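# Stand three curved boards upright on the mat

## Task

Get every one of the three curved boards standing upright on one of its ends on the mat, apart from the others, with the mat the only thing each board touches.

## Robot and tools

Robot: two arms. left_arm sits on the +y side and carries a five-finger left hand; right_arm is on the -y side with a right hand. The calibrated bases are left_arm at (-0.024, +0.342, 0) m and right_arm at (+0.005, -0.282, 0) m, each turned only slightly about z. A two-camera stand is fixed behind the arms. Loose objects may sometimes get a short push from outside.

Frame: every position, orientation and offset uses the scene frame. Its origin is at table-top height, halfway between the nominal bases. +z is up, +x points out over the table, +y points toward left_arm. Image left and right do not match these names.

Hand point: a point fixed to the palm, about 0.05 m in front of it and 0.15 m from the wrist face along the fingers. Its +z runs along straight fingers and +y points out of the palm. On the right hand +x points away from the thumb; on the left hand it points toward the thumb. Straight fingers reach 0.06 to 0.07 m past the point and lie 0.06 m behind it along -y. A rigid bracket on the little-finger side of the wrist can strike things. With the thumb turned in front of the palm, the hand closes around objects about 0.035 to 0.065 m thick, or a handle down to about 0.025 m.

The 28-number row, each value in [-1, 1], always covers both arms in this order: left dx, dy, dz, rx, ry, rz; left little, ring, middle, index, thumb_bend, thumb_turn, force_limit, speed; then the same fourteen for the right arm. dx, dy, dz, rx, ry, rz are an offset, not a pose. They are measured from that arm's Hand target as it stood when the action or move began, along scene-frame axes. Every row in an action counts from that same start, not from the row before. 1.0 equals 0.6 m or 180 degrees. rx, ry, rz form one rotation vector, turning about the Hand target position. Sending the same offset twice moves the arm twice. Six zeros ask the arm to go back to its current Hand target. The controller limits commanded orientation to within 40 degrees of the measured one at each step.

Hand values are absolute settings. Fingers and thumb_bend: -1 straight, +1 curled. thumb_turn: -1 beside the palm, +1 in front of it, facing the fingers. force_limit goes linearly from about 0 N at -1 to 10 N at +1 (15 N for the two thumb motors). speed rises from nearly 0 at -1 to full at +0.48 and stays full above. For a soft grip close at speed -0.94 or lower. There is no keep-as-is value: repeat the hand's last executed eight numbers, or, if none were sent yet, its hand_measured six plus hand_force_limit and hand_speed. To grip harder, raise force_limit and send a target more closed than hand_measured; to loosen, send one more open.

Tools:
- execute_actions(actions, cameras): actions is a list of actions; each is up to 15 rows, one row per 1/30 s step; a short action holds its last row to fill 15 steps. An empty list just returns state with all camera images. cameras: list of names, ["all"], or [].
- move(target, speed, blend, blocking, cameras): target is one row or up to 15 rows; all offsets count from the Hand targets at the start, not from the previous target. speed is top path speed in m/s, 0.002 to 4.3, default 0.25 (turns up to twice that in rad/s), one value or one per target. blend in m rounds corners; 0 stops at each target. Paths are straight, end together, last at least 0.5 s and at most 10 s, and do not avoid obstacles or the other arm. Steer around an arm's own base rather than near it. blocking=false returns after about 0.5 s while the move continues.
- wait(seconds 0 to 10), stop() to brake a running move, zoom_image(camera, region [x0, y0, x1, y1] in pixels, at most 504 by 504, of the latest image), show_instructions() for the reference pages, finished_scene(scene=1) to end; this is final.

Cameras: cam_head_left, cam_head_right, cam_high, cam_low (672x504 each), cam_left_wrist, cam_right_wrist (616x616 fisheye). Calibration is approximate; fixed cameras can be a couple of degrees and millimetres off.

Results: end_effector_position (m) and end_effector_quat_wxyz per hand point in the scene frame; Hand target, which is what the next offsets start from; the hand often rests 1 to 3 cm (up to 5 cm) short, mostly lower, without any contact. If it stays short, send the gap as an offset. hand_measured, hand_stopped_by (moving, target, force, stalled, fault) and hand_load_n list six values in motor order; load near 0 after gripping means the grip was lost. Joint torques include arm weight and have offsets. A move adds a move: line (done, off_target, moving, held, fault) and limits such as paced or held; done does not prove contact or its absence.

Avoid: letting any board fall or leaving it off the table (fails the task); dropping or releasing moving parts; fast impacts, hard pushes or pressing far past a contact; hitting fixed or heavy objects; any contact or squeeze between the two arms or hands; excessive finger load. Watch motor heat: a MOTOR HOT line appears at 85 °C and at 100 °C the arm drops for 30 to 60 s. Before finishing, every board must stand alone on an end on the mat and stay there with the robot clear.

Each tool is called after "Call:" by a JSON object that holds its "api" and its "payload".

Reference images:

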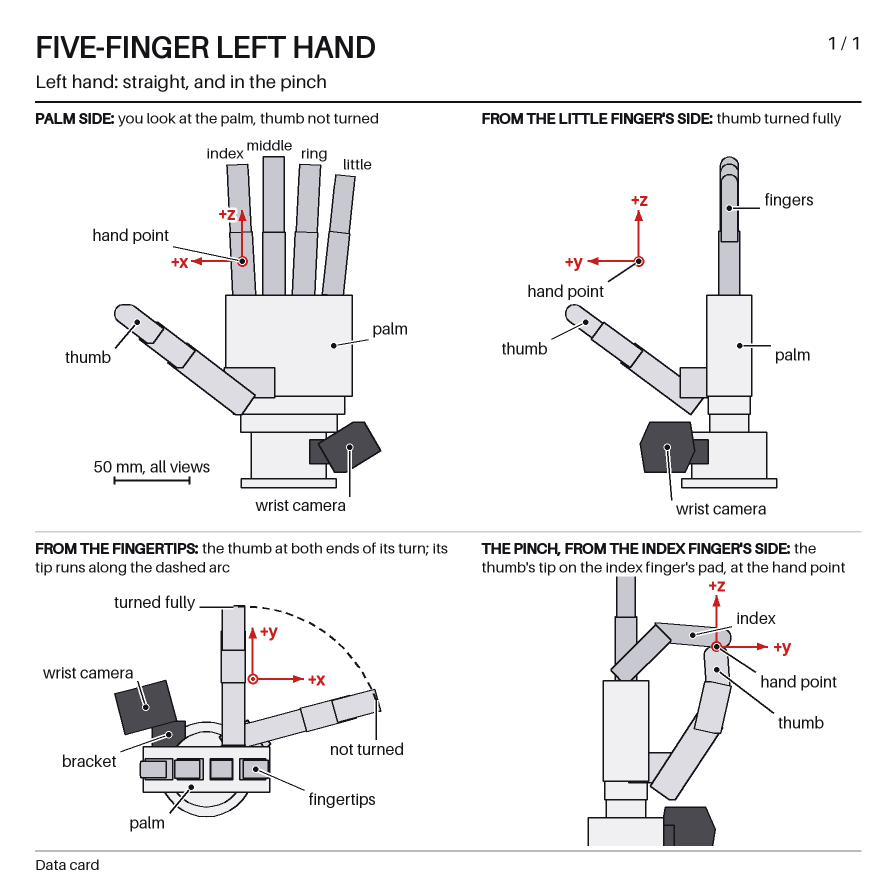

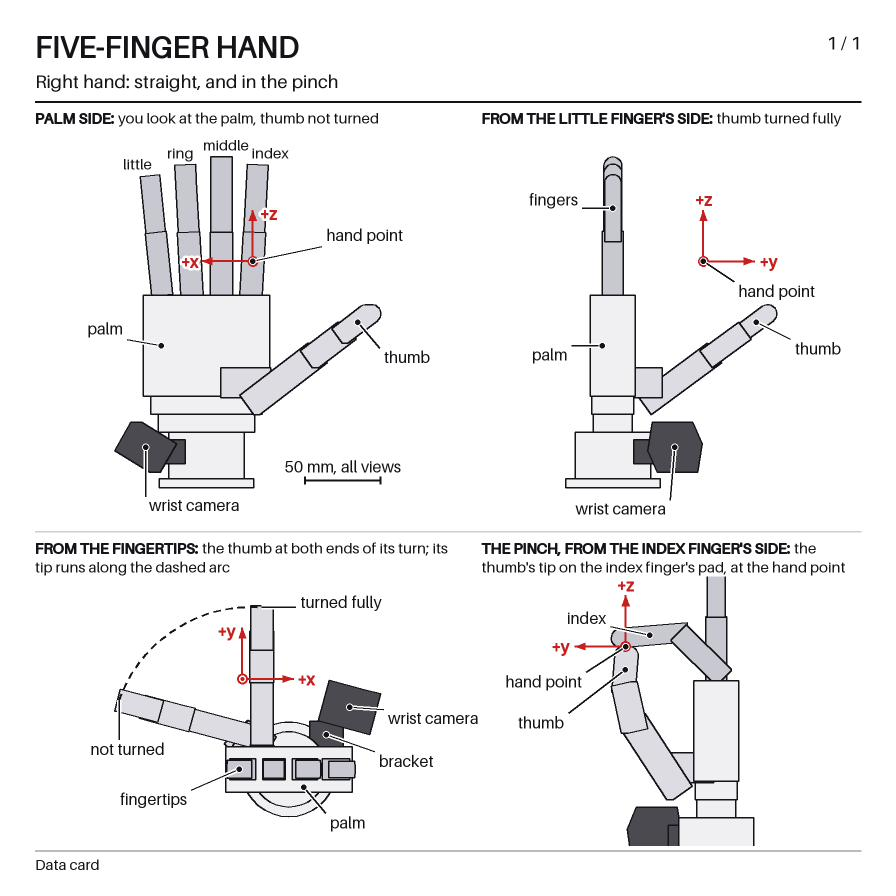

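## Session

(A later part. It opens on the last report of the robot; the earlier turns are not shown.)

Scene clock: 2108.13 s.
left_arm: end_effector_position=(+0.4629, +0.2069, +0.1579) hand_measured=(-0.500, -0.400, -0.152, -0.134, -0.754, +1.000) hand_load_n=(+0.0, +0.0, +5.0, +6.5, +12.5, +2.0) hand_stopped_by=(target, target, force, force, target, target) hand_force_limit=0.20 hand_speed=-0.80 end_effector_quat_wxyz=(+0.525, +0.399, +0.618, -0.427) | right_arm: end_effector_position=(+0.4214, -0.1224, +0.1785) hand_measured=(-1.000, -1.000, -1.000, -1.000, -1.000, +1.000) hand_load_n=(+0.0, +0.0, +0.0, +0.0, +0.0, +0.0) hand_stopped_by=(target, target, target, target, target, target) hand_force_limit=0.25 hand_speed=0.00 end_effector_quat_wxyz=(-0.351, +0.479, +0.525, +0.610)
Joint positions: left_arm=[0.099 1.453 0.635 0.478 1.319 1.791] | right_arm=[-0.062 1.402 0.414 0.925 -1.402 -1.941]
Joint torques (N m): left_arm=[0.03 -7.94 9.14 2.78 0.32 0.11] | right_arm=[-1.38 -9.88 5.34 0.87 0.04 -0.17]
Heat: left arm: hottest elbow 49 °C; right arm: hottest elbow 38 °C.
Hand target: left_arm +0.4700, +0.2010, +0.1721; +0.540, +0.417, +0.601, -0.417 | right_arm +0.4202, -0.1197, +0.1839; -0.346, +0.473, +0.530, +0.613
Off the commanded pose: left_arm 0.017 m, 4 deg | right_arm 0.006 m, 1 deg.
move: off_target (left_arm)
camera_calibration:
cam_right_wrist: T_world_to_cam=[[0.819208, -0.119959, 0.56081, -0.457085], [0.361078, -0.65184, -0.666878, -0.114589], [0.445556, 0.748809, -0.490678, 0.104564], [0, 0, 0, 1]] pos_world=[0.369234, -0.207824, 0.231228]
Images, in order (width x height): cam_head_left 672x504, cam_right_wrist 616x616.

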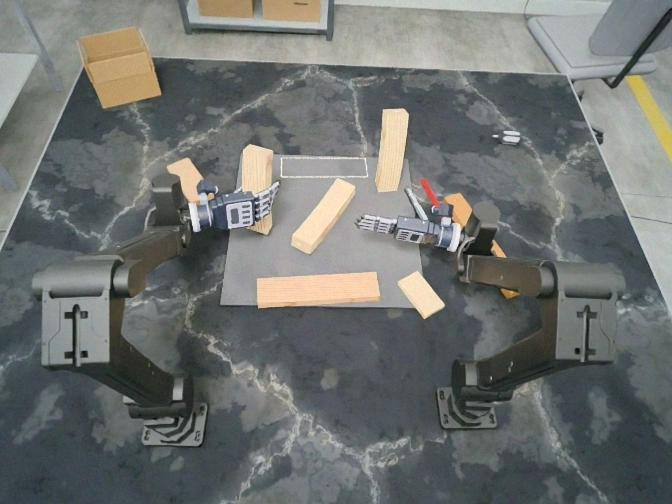

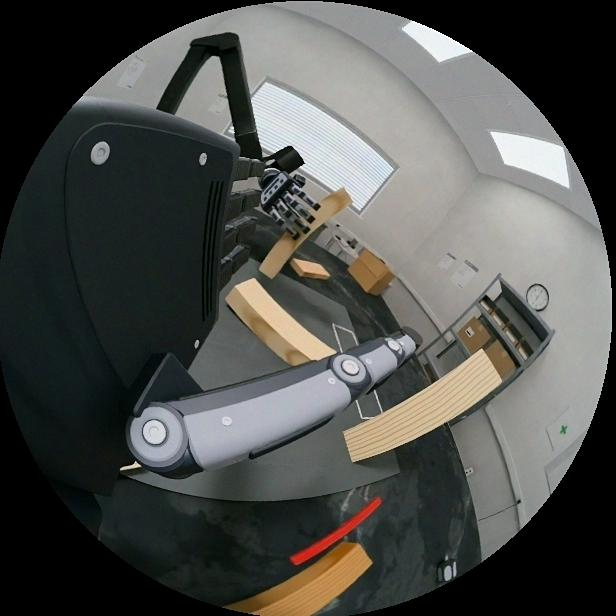

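Call:
{"api": "move", "payload": {"target": [0.0,0,-0.03,0.0011,0.0037,0,-0.5,-0.4,0.1,0.1,-0.75,1,0.2,-0.8,0,0,0,0,0,0,-1,-1,-1,-1,-1,1,0.25,0], "speed": 0.03, "cameras": ["cam_head_left","cam_right_wrist","cam_low"]}}

Call:
{"api": "zoom_image", "payload": {"camera": "cam_right_wrist", "region": [230, 200, 330, 300]}}

Call:
{"api": "zoom_image", "payload": {"camera": "cam_low", "region": [160, 180, 360, 330]}}

Scene clock: 2120.57 s.
left_arm: end_effector_position=(+0.4659, +0.2070, +0.1437) hand_measured=(-0.500, -0.400, -0.152, -0.134, -0.754, +1.000) hand_load_n=(+0.0, +0.0, +5.5, +6.5, +12.5, +2.0) hand_stopped_by=(target, target, force, force, target, target) hand_force_limit=0.20 hand_speed=-0.80 end_effector_quat_wxyz=(+0.521, +0.395, +0.622, -0.430) | right_arm: end_effector_position=(+0.4214, -0.1224, +0.1785) hand_measured=(-1.000, -1.000, -1.000, -1.000, -1.000, +1.000) hand_load_n=(+0.0, +0.0, +0.0, +0.0, +0.0, +0.5) hand_stopped_by=(target, target, target, target, target, target) hand_force_limit=0.25 hand_speed=0.00 end_effector_quat_wxyz=(-0.351, +0.479, +0.525, +0.610)
Joint positions: left_arm=[0.098 1.493 0.635 0.503 1.317 1.791] | right_arm=[-0.062 1.402 0.414 0.925 -1.402 -1.941]
Joint torques (N m): left_arm=[0.03 -8.23 8.05 2.74 0.34 0.27] | right_arm=[-1.44 -9.76 5.34 0.87 0.04 -0.17]
Heat: left arm: hottest elbow 48 °C; right arm: hottest elbow 38 °C.
Hand target: left_arm +0.4699, +0.2010, +0.1540; +0.535, +0.416, +0.604, -0.419 | right_arm +0.4202, -0.1197, +0.1839; -0.346, +0.473, +0.530, +0.613
Off the commanded pose: left_arm 0.013 m, 4 deg | right_arm 0.006 m, 1 deg.
move: off_target (left_arm)
camera_calibration:
cam_right_wrist: T_world_to_cam=[[0.819208, -0.119959, 0.56081, -0.457085], [0.361078, -0.65184, -0.666878, -0.114589], [0.445556, 0.748809, -0.490678, 0.104564], [0, 0, 0, 1]] pos_world=[0.369234, -0.207824, 0.231228]
Images, in order (width x height): cam_head_left 672x504, cam_low 672x504, cam_right_wrist 616x616.

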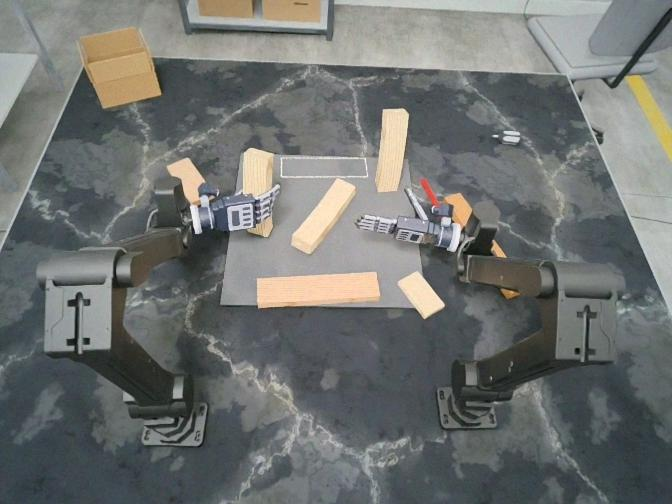

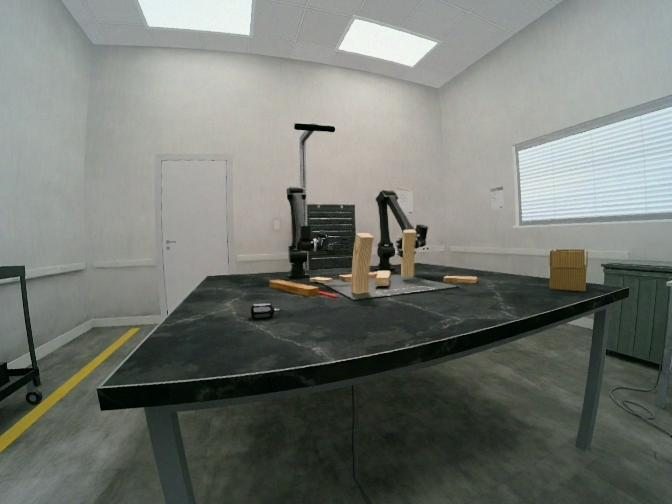

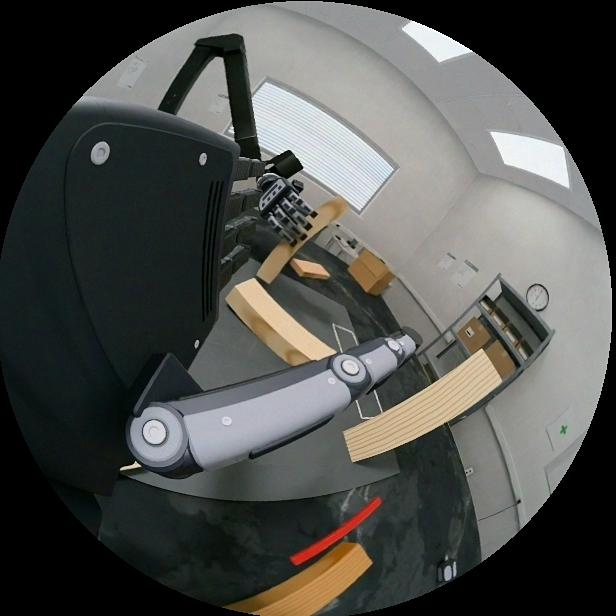

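Scaled by 5.040 from the camera's 616x616 image, which has a finer 880x880 frame.

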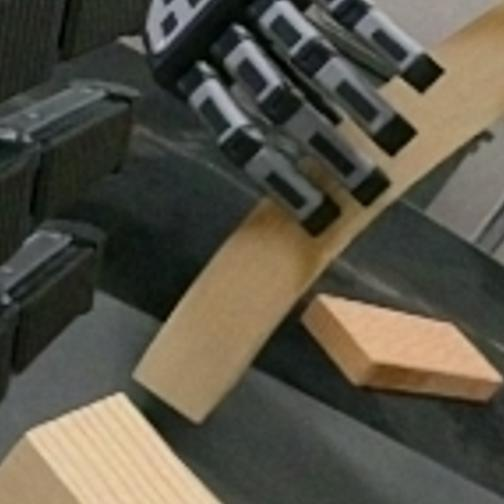

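Scaled by 2.520 from the camera's 672x504 image, which has a finer 960x720 frame.

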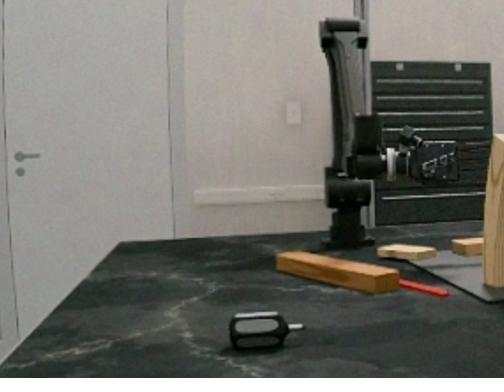

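Call:
{"api": "move", "payload": {"target": [0.0,0,-0.02,0,0,0,-0.5,-0.4,0.1,0.1,-0.75,1,0.2,-0.8,0,0,0,0,0,0,-1,-1,-1,-1,-1,1,0.25,0], "speed": 0.03, "cameras": ["cam_right_wrist"]}}

Call:
{"api": "zoom_image", "payload": {"camera": "cam_right_wrist", "region": [230, 200, 330, 300]}}

Scene clock: 2133.30 s.
left_arm: end_effector_position=(+0.4667, +0.2071, +0.1325) hand_measured=(-0.500, -0.400, -0.152, -0.134, -0.754, +1.000) hand_load_n=(+0.0, +0.0, +5.5, +6.5, +12.0, +2.0) hand_stopped_by=(target, target, force, force, target, target) hand_force_limit=0.20 hand_speed=-0.80 end_effector_quat_wxyz=(+0.521, +0.395, +0.622, -0.430) | right_arm: end_effector_position=(+0.4214, -0.1224, +0.1785) hand_measured=(-1.000, -1.000, -1.000, -1.000, -1.000, +1.000) hand_load_n=(+0.0, +0.0, +0.0, +0.0, +0.0, +0.0) hand_stopped_by=(target, target, target, target, target, target) hand_force_limit=0.25 hand_speed=0.00 end_effector_quat_wxyz=(-0.351, +0.479, +0.525, +0.610)
Joint positions: left_arm=[0.098 1.526 0.627 0.544 1.317 1.791] | right_arm=[-0.062 1.402 0.414 0.925 -1.402 -1.941]
Joint torques (N m): left_arm=[-0.03 -8.47 7.58 2.77 0.35 0.28] | right_arm=[-1.38 -9.88 5.34 0.88 0.03 -0.17]
Heat: left arm: hottest elbow 46 °C; right arm: hottest elbow 38 °C.
Hand target: left_arm +0.4700, +0.2011, +0.1421; +0.535, +0.416, +0.604, -0.419 | right_arm +0.4202, -0.1197, +0.1839; -0.346, +0.473, +0.530, +0.613
Off the commanded pose: left_arm 0.012 m, 4 deg | right_arm 0.006 m, 1 deg.
move: off_target (left_arm)
camera_calibration:
cam_right_wrist: T_world_to_cam=[[0.819208, -0.119959, 0.56081, -0.457085], [0.361078, -0.65184, -0.666878, -0.114589], [0.445556, 0.748809, -0.490678, 0.104564], [0, 0, 0, 1]] pos_world=[0.369234, -0.207824, 0.231228]
Images, in order (width x height): cam_right_wrist 616x616.

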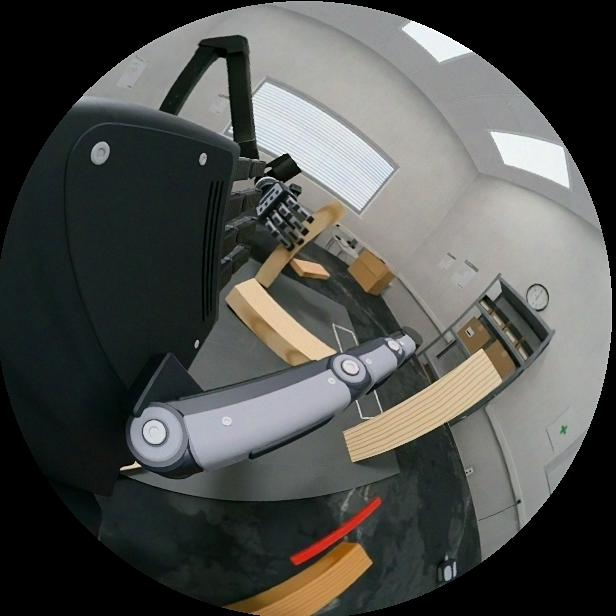

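Scaled by 5.040 from the camera's 616x616 image, which has a finer 880x880 frame.

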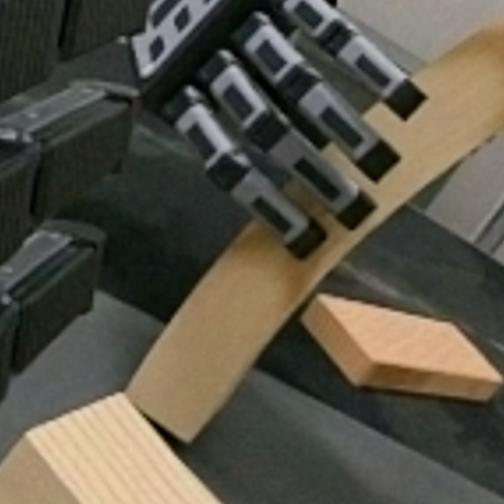

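Call:
{"api": "move", "payload": {"target": [0.0,0,-0.02,0,0,0,-0.5,-0.4,0.1,0.1,-0.75,1,0.2,-0.8,0,0,0,0,0,0,-1,-1,-1,-1,-1,1,0.25,0], "speed": 0.03, "cameras": ["cam_right_wrist"]}}

Call:
{"api": "zoom_image", "payload": {"camera": "cam_right_wrist", "region": [230, 200, 330, 300]}}

Scene clock: 2141.57 s.
left_arm: end_effector_position=(+0.4676, +0.2066, +0.1250) hand_measured=(-0.500, -0.400, -0.152, -0.134, -0.754, +1.000) hand_load_n=(+0.0, +0.5, +6.0, +6.5, +12.0, +1.5) hand_stopped_by=(target, target, force, force, target, target) hand_force_limit=0.20 hand_speed=-0.80 end_effector_quat_wxyz=(+0.524, +0.399, +0.619, -0.428) | right_arm: end_effector_position=(+0.4214, -0.1224, +0.1785) hand_measured=(-1.000, -1.000, -1.000, -1.000, -1.000, +1.000) hand_load_n=(+0.0, +0.0, +0.0, -0.5, +0.0, +0.0) hand_stopped_by=(target, target, target, target, target, target) hand_force_limit=0.25 hand_speed=0.00 end_effector_quat_wxyz=(-0.351, +0.479, +0.525, +0.610)
Joint positions: left_arm=[0.097 1.553 0.621 0.588 1.317 1.792] | right_arm=[-0.062 1.402 0.414 0.925 -1.402 -1.941]
Joint torques (N m): left_arm=[0.09 -8 7.17 2.67 0.33 0.29] | right_arm=[-1.38 -9.82 5.33 0.9 0.04 -0.18]
Motor temperatures (°C): left_arm=[28 29 45 28 28 29] | right_arm=[27 34 38 28 28 28]
Heat: left arm: hottest elbow 45 °C; right arm: hottest elbow 38 °C.
Hand target: left_arm +0.4701, +0.2011, +0.1301; +0.535, +0.416, +0.604, -0.419 | right_arm +0.4202, -0.1197, +0.1839; -0.346, +0.473, +0.530, +0.613
Off the commanded pose: left_arm 0.008 m, 3 deg | right_arm 0.006 m, 1 deg.
move: off_target (left_arm)
camera_calibration:
cam_right_wrist: T_world_to_cam=[[0.819208, -0.119959, 0.56081, -0.457085], [0.361078, -0.65184, -0.666878, -0.114589], [0.445556, 0.748809, -0.490678, 0.104564], [0, 0, 0, 1]] pos_world=[0.369234, -0.207824, 0.231228]
Images, in order (width x height): cam_right_wrist 616x616.

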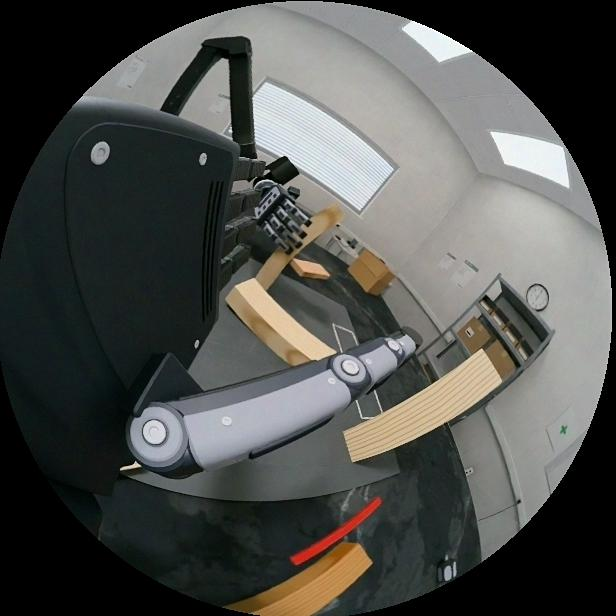

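Scaled by 5.040 from the camera's 616x616 image, which has a finer 880x880 frame.

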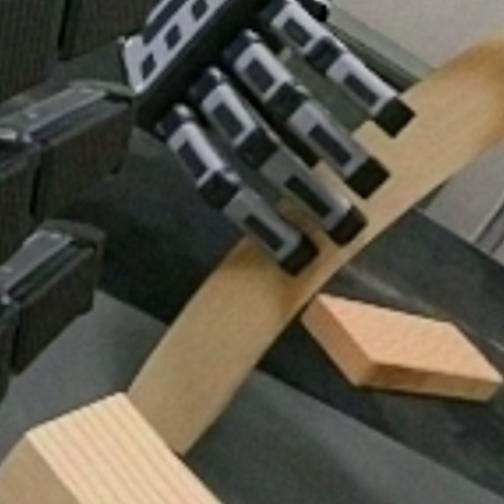

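Call:
{"api": "move", "payload": {"target": [0.0,0,-0.017,0,0,0,-0.5,-0.4,0.1,0.1,-0.75,1,0.2,-0.8,0,0,0,0,0,0,-1,-1,-1,-1,-1,1,0.25,0], "speed": 0.03, "cameras": ["cam_right_wrist"]}}

Call:
{"api": "zoom_image", "payload": {"camera": "cam_right_wrist", "region": [230, 200, 330, 300]}}

Scene clock: 2146.27 s.
left_arm: end_effector_position=(+0.4707, +0.2066, +0.1236) hand_measured=(-0.500, -0.400, -0.152, -0.134, -0.754, +1.000) hand_load_n=(+0.0, +0.0, +5.0, +6.5, +12.0, +1.5) hand_stopped_by=(target, target, force, force, target, target) hand_force_limit=0.20 hand_speed=-0.80 end_effector_quat_wxyz=(+0.532, +0.406, +0.612, -0.422) | right_arm: end_effector_position=(+0.4214, -0.1224, +0.1785) hand_measured=(-1.000, -1.000, -1.000, -1.000, -1.000, +1.000) hand_load_n=(+0.0, -0.5, +0.0, +0.0, +0.0, +0.5) hand_stopped_by=(target, target, target, target, target, target) hand_force_limit=0.25 hand_speed=0.00 end_effector_quat_wxyz=(-0.351, +0.479, +0.525, +0.610)
Joint positions: left_arm=[0.097 1.574 0.621 0.634 1.319 1.794] | right_arm=[-0.062 1.402 0.414 0.925 -1.402 -1.941]
Joint torques (N m): left_arm=[0.15 -7.59 6.54 2.4 0.23 0.24] | right_arm=[-1.44 -9.82 5.34 0.87 0.03 -0.17]
Heat: left arm: hottest elbow 44 °C; right arm: hottest elbow 38 °C.
Hand target: left_arm +0.4701, +0.2011, +0.1199; +0.535, +0.416, +0.604, -0.419 | right_arm +0.4202, -0.1197, +0.1839; -0.346, +0.473, +0.530, +0.613
Off the commanded pose: left_arm 0.007 m, 2 deg | right_arm 0.006 m, 1 deg.
move: done
camera_calibration:
cam_right_wrist: T_world_to_cam=[[0.819208, -0.119959, 0.56081, -0.457085], [0.361078, -0.65184, -0.666878, -0.114589], [0.445556, 0.748809, -0.490678, 0.104564], [0, 0, 0, 1]] pos_world=[0.369234, -0.207824, 0.231228]
Images, in order (width x height): cam_right_wrist 616x616.

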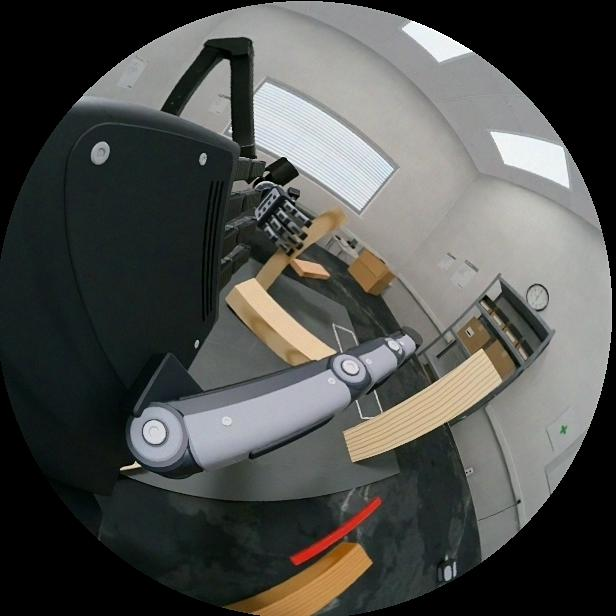

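Scaled by 5.040 from the camera's 616x616 image, which has a finer 880x880 frame.

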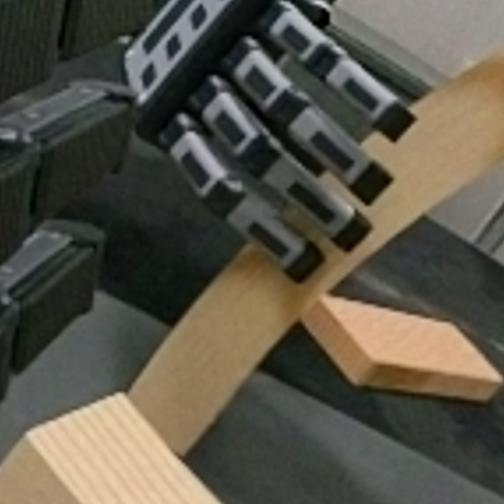

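Call:
{"api": "move", "payload": {"target": [0.0,0,0,0,0,0,-0.5,-0.4,0.1,0.1,-0.75,1,0.2,-0.8,0.06,0.03,0.08,0,0,0,-1,-1,-1,-1,-1,1,0.25,0], "speed": 0.15, "cameras": ["cam_right_wrist"]}}

Call:
{"api": "zoom_image", "payload": {"camera": "cam_right_wrist", "region": [220, 200, 320, 300]}}

Scene clock: 2170.27 s.
left_arm: end_effector_position=(+0.4709, +0.2064, +0.1236) hand_measured=(-0.500, -0.400, -0.152, -0.134, -0.754, +1.000) hand_load_n=(+0.0, +0.0, +5.0, +6.5, +12.5, +1.5) hand_stopped_by=(target, target, force, force, target, target) hand_force_limit=0.20 hand_speed=-0.80 end_effector_quat_wxyz=(+0.532, +0.406, +0.611, -0.422) | right_arm: end_effector_position=(+0.4453, -0.1055, +0.2079) hand_measured=(-1.000, -1.000, -1.000, -1.000, -1.000, +1.000) hand_load_n=(+0.0, +0.0, +0.0, +0.0, +0.0, +0.5) hand_stopped_by=(target, target, target, target, target, target) hand_force_limit=0.25 hand_speed=0.00 end_effector_quat_wxyz=(-0.361, +0.492, +0.517, +0.600)
Joint positions: left_arm=[0.097 1.575 0.621 0.637 1.319 1.794] | right_arm=[-0.007 1.345 0.51 0.751 -1.346 -1.921]
Joint torques (N m): left_arm=[0.21 -7.41 6.45 2.39 0.22 0.23] | right_arm=[-1.32 -10.34 9.51 0.79 0.02 -0.2]
Heat: left arm: hottest elbow 42 °C; right arm: hottest elbow 38 °C.
Hand target: left_arm +0.4701, +0.2010, +0.1199; +0.535, +0.416, +0.604, -0.419 | right_arm +0.4562, -0.1018, +0.2319; -0.346, +0.473, +0.530, +0.613
Off the commanded pose: left_arm 0.006 m, 1 deg | right_arm 0.027 m, 3 deg.
move: off_target (right_arm)
camera_calibration:
cam_right_wrist: T_world_to_cam=[[0.841449, -0.121405, 0.52652, -0.494034], [0.332469, -0.651808, -0.681624, -0.0767629], [0.425943, 0.748604, -0.5081, 0.107949], [0, 0, 0, 1]] pos_world=[0.395246, -0.190824, 0.262644]
Images, in order (width x height): cam_right_wrist 616x616.

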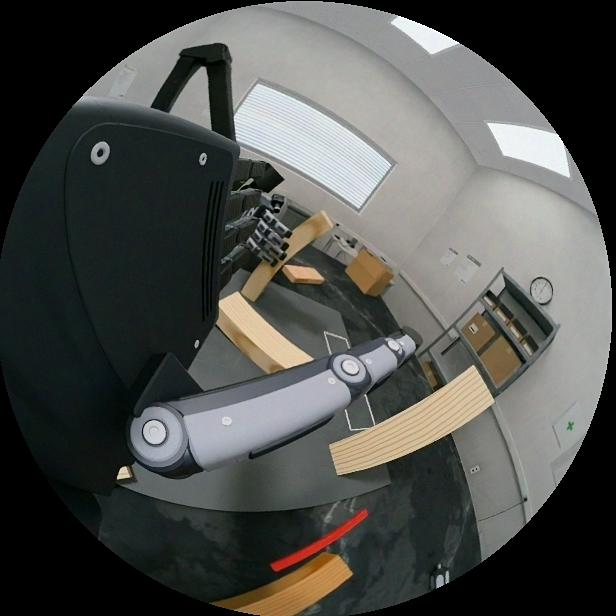

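Scaled by 5.040 from the camera's 616x616 image, which has a finer 880x880 frame.

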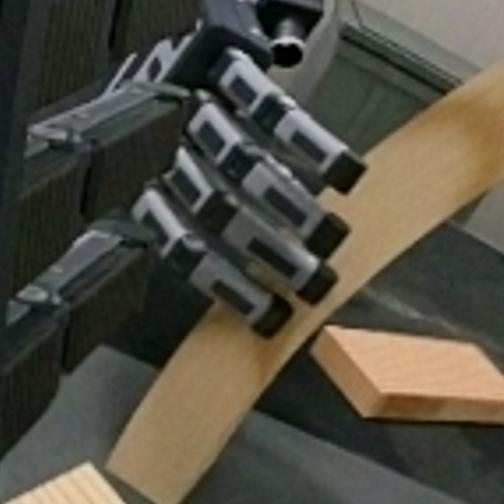

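Call:
{"api": "zoom_image", "payload": {"camera": "cam_right_wrist", "region": [220, 260, 280, 320]}}

Scaled by 8.400 from the camera's 616x616 image, which has a finer 880x880 frame.

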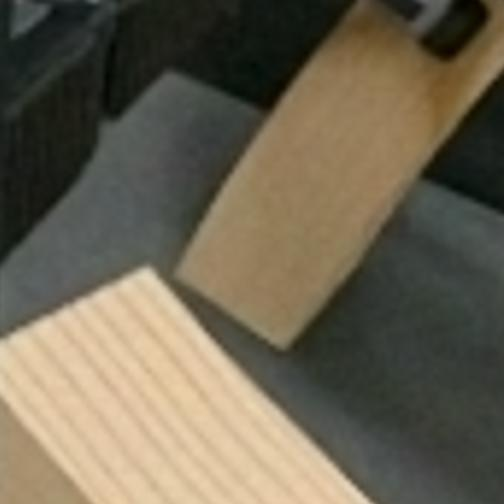

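Call:
{"api": "zoom_image", "payload": {"camera": "cam_right_wrist", "region": [310, 350, 510, 500]}}

Scaled by 2.520 from the camera's 616x616 image, which has a finer 880x880 frame.

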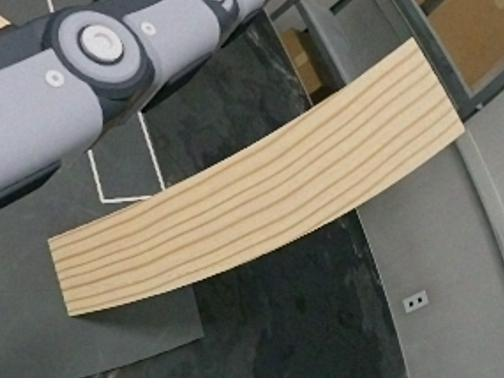

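Call:
{"api": "zoom_image", "payload": {"camera": "cam_right_wrist", "region": [230, 195, 350, 315]}}

Scaled by 4.200 from the camera's 616x616 image, which has a finer 880x880 frame.

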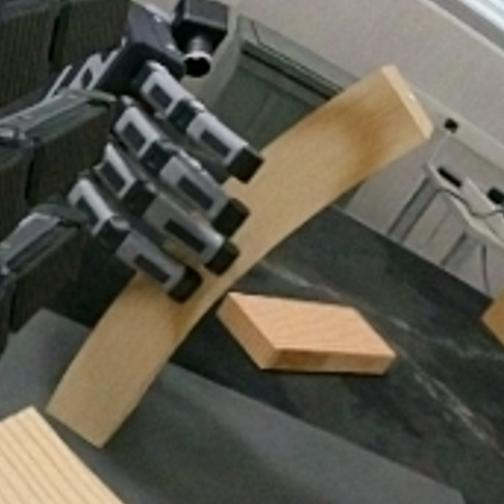

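Call:
{"api": "execute_actions", "payload": {"actions": [], "cameras": ["cam_left_wrist","cam_head_right","cam_head_left"]}}

Call:
{"api": "zoom_image", "payload": {"camera": "cam_left_wrist", "region": [120, 80, 380, 470]}}

Scene clock: 2222.63 s.
left_arm: end_effector_position=(+0.4709, +0.2064, +0.1236) hand_measured=(-0.500, -0.400, -0.152, -0.134, -0.754, +1.000) hand_load_n=(+0.0, +0.0, +5.0, +6.5, +12.5, +1.5) hand_stopped_by=(target, target, force, force, target, target) hand_force_limit=0.20 hand_speed=-0.80 end_effector_quat_wxyz=(+0.532, +0.406, +0.611, -0.422) | right_arm: end_effector_position=(+0.4453, -0.1055, +0.2078) hand_measured=(-1.000, -1.000, -1.000, -1.000, -1.000, +1.000) hand_load_n=(+0.0, +0.0, +0.0, +0.0, +0.0, +0.0) hand_stopped_by=(target, target, target, target, target, target) hand_force_limit=0.25 hand_speed=0.00 end_effector_quat_wxyz=(-0.361, +0.492, +0.517, +0.600)
Joint positions: left_arm=[0.097 1.575 0.621 0.637 1.319 1.794] | right_arm=[-0.007 1.345 0.51 0.75 -1.346 -1.922]
Joint velocities: within noise
Joint torques (N m): left_arm=[0.21 -7.36 6.46 2.39 0.22 0.22] | right_arm=[-1.26 -10.4 9.51 0.68 0.02 -0.21]
Motor temperatures (°C): left_arm=[28 29 39 28 28 29] | right_arm=[27 34 41 28 28 28]
Heat: left arm: hottest elbow 39 °C; right arm: hottest elbow 41 °C.
Hand target: left_arm +0.4701, +0.2010, +0.1199; +0.535, +0.416, +0.604, -0.419 | right_arm +0.4562, -0.1018, +0.2318; -0.346, +0.473, +0.530, +0.613
Off the commanded pose: left_arm 0.006 m, 1 deg | right_arm 0.027 m, 3 deg.
camera_calibration:
cam_left_wrist: T_world_to_cam=[[-0.941322, -0.267646, -0.205618, 0.52654], [0.0132289, 0.579493, -0.81487, -0.0192758], [0.337251, -0.769775, -0.541949, 0.180154], [0, 0, 0, 1]] pos_world=[0.435142, 0.290775, 0.190193]
Images, in order (width x height): cam_head_left 672x504, cam_head_right 672x504, cam_left_wrist 616x616.

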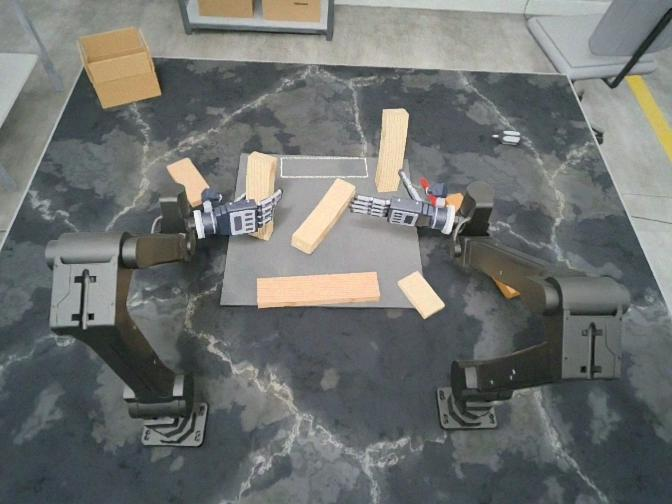

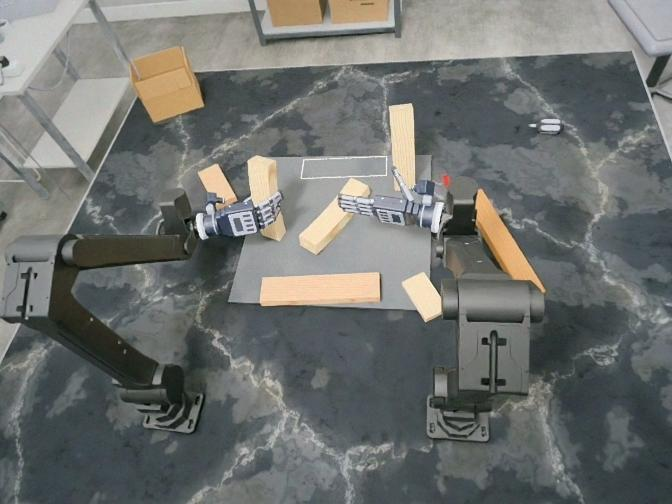

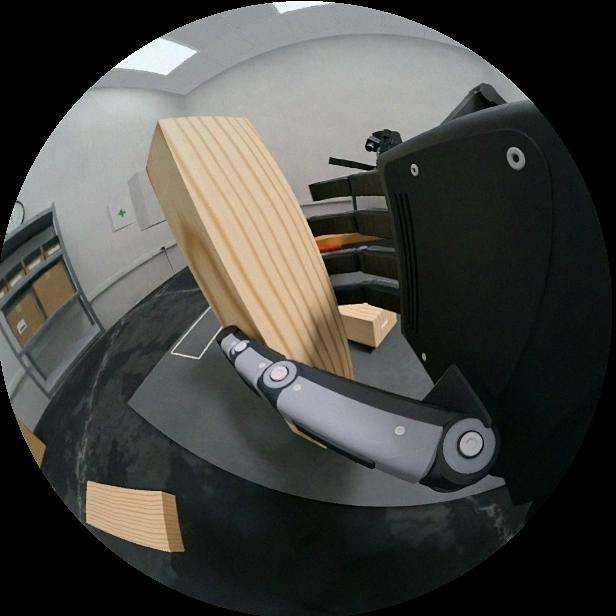

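Scaled by 1.292 from the camera's 616x616 image, which has a finer 880x880 frame.

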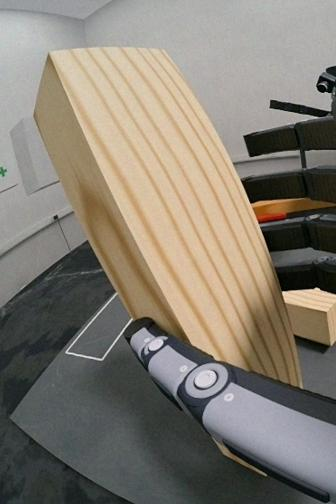

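Call:
{"api": "move", "payload": {"target": [-0.016,0.0045,0,0,0,0,-0.5,-0.4,0.1,0.1,-0.75,1,0.2,-0.8,0.02,0,0.02,0,0,0,-1,-1,-1,-1,-1,1,0.25,0], "speed": 0.03, "cameras": ["cam_right_wrist","cam_left_wrist"]}}

Call:
{"api": "zoom_image", "payload": {"camera": "cam_right_wrist", "region": [230, 195, 350, 315]}}

Scene clock: 2238.13 s.
left_arm: end_effector_position=(+0.4659, +0.2054, +0.1225) hand_measured=(-0.500, -0.400, -0.152, -0.134, -0.754, +1.000) hand_load_n=(+0.0, +0.0, +4.5, +7.0, +12.0, +1.5) hand_stopped_by=(target, target, force, force, target, target) hand_force_limit=0.20 hand_speed=-0.80 end_effector_quat_wxyz=(+0.535, +0.413, +0.606, -0.419) | right_arm: end_effector_position=(+0.4577, -0.1054, +0.2205) hand_measured=(-1.000, -1.000, -1.000, -1.000, -1.000, +1.000) hand_load_n=(+0.0, +0.0, +0.0, +0.0, +0.0, +0.0) hand_stopped_by=(target, target, target, target, target, target) hand_force_limit=0.25 hand_speed=0.00 end_effector_quat_wxyz=(-0.360, +0.491, +0.518, +0.601)
Joint positions: left_arm=[0.097 1.572 0.607 0.646 1.325 1.814] | right_arm=[-0.007 1.344 0.555 0.707 -1.346 -1.922]
Joint torques (N m): left_arm=[0.79 -8.53 5.55 1.91 0.33 0.11] | right_arm=[-1.32 -10.46 9.74 0.65 0.01 -0.19]
Heat: left arm: hottest elbow 39 °C; right arm: hottest elbow 42 °C.
Hand target: left_arm +0.4604, +0.2037, +0.1199; +0.535, +0.416, +0.604, -0.419 | right_arm +0.4682, -0.1018, +0.2438; -0.346, +0.473, +0.530, +0.613
Off the commanded pose: left_arm 0.006 m, 0 deg | right_arm 0.026 m, 3 deg.
move: off_target (right_arm)
camera_calibration:
cam_left_wrist: T_world_to_cam=[[-0.939644, -0.260288, -0.222077, 0.52107], [0.0305706, 0.582595, -0.812187, -0.0287536], [0.340784, -0.769956, -0.539475, 0.178572], [0, 0, 0, 1]] pos_world=[0.429645, 0.289873, 0.1887]
cam_right_wrist: T_world_to_cam=[[0.839426, -0.121306, 0.529763, -0.510928], [0.335052, -0.651981, -0.680192, -0.0737789], [0.427907, 0.748469, -0.506646, 0.107877], [0, 0, 0, 1]] pos_world=[0.407445, -0.190824, 0.275142]
Images, in order (width x height): cam_left_wrist 616x616, cam_right_wrist 616x616.

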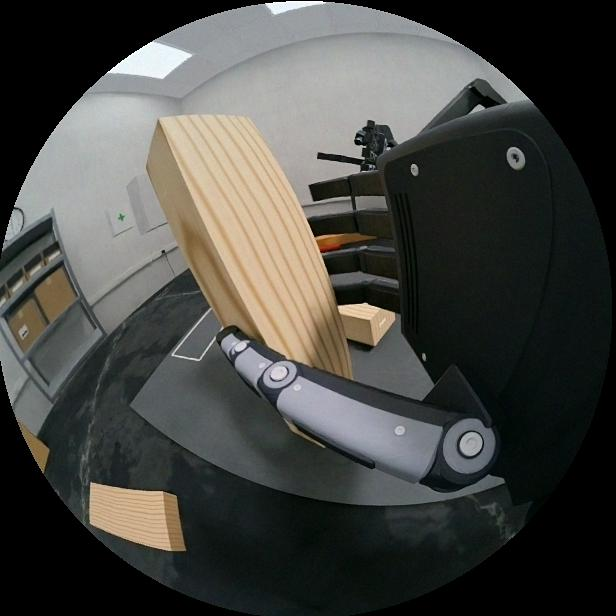

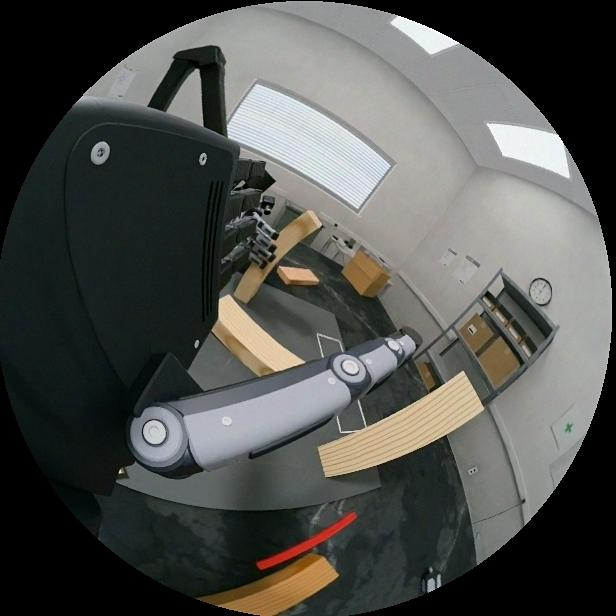

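Scaled by 4.200 from the camera's 616x616 image, which has a finer 880x880 frame.

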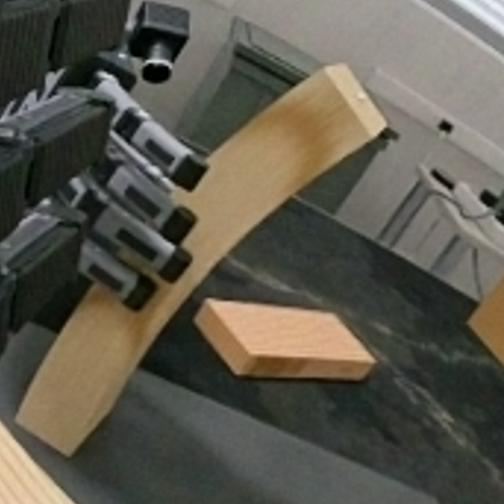

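Call:
{"api": "move", "payload": {"target": [0,0,0,0,0,0,-0.5,-0.4,0.1,-0.19,-0.75,1,0.2,-0.8,0,0,0,0,0,0,-1,-1,-1,-1,-1,1,0.25,0], "speed": 0.03, "cameras": ["cam_right_wrist","cam_left_wrist"]}}

Call:
{"api": "zoom_image", "payload": {"camera": "cam_right_wrist", "region": [225, 195, 345, 315]}}

Scene clock: 2254.90 s.
left_arm: end_effector_position=(+0.4659, +0.2054, +0.1227) hand_measured=(-0.500, -0.400, -0.154, -0.190, -0.754, +1.000) hand_load_n=(+0.0, +0.0, +8.5, +0.0, +8.0, +4.5) hand_stopped_by=(target, target, force, target, target, target) hand_force_limit=0.20 hand_speed=-0.80 end_effector_quat_wxyz=(+0.535, +0.413, +0.606, -0.419) | right_arm: end_effector_position=(+0.4577, -0.1054, +0.2205) hand_measured=(-1.000, -1.000, -1.000, -1.000, -1.000, +1.000) hand_load_n=(+0.0, +0.0, +0.0, +0.0, +0.0, +0.0) hand_stopped_by=(target, target, target, target, target, target) hand_force_limit=0.25 hand_speed=0.00 end_effector_quat_wxyz=(-0.360, +0.491, +0.518, +0.601)
Joint positions: left_arm=[0.097 1.571 0.607 0.646 1.326 1.814] | right_arm=[-0.007 1.344 0.555 0.707 -1.346 -1.923]
Joint torques (N m): left_arm=[0.91 -8.64 5.56 1.91 0.31 0.11] | right_arm=[-1.32 -10.46 9.73 0.65 0.02 -0.22]
Heat: left arm: hottest elbow 39 °C; right arm: hottest elbow 42 °C.
Hand target: left_arm +0.4604, +0.2037, +0.1200; +0.535, +0.416, +0.604, -0.419 | right_arm +0.4682, -0.1018, +0.2438; -0.346, +0.473, +0.530, +0.613
Off the commanded pose: left_arm 0.006 m, 0 deg | right_arm 0.026 m, 3 deg.
move: off_target (right_arm)
camera_calibration:
cam_left_wrist: T_world_to_cam=[[-0.939507, -0.259831, -0.223193, 0.521133], [0.0317477, 0.58274, -0.812038, -0.0291665], [0.341056, -0.770001, -0.539239, 0.178532], [0, 0, 0, 1]] pos_world=[0.429645, 0.289873, 0.1889]
cam_right_wrist: T_world_to_cam=[[0.839261, -0.121136, 0.530064, -0.510899], [0.335322, -0.652097, -0.679947, -0.0739136], [0.428019, 0.748395, -0.50666, 0.107746], [0, 0, 0, 1]] pos_world=[0.407445, -0.190724, 0.275142]
Images, in order (width x height): cam_left_wrist 616x616, cam_right_wrist 616x616.

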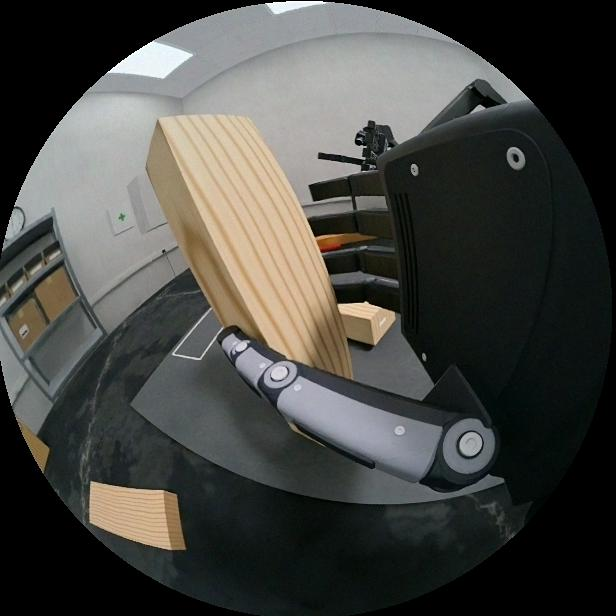

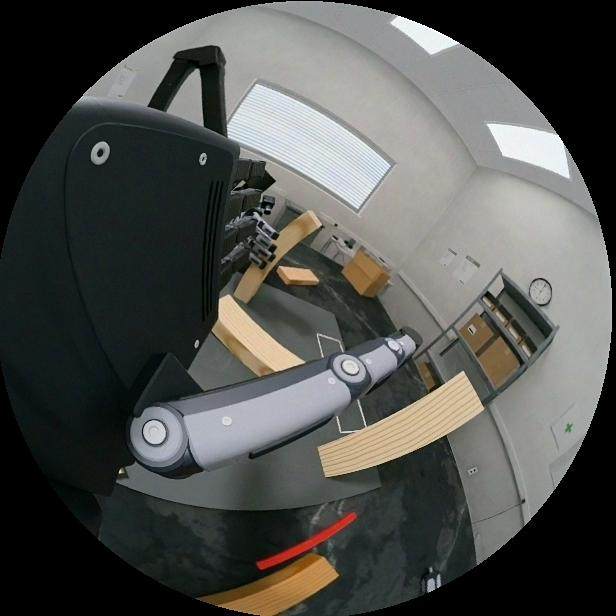

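Scaled by 4.200 from the camera's 616x616 image, which has a finer 880x880 frame.

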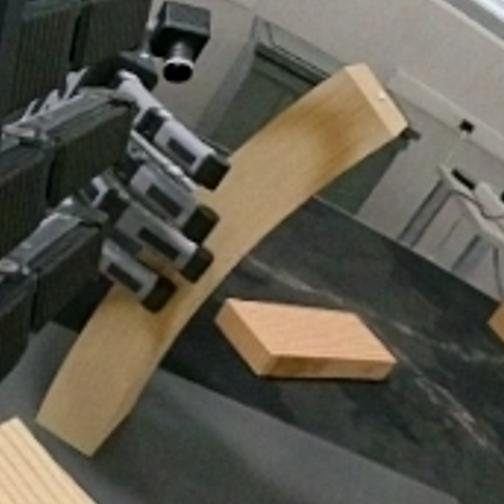

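Call:
{"api": "zoom_image", "payload": {"camera": "cam_right_wrist", "region": [225, 270, 265, 310]}}

Call:
{"api": "zoom_image", "payload": {"camera": "cam_right_wrist", "region": [290, 200, 330, 240]}}

Scaled by 12.600 from the camera's 616x616 image, which has a finer 880x880 frame.

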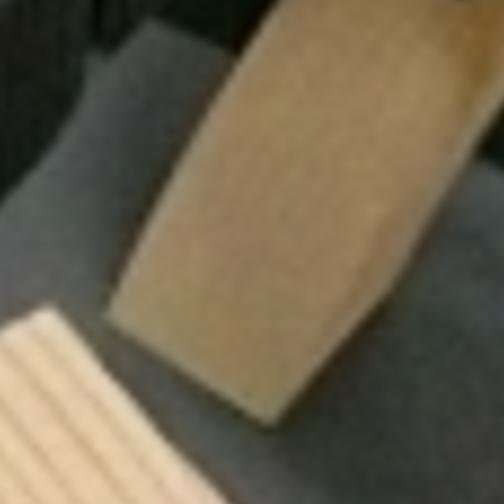

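Scaled by 12.600 from the camera's 616x616 image, which has a finer 880x880 frame.

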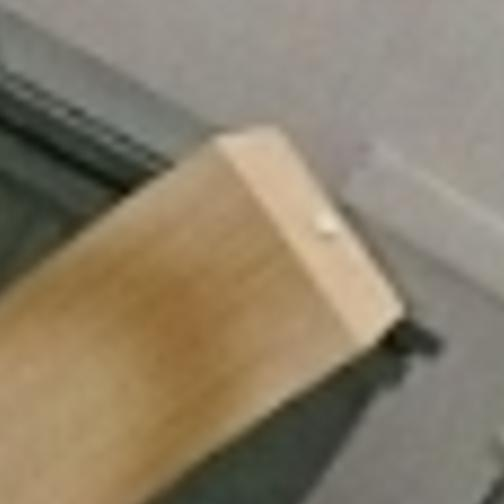

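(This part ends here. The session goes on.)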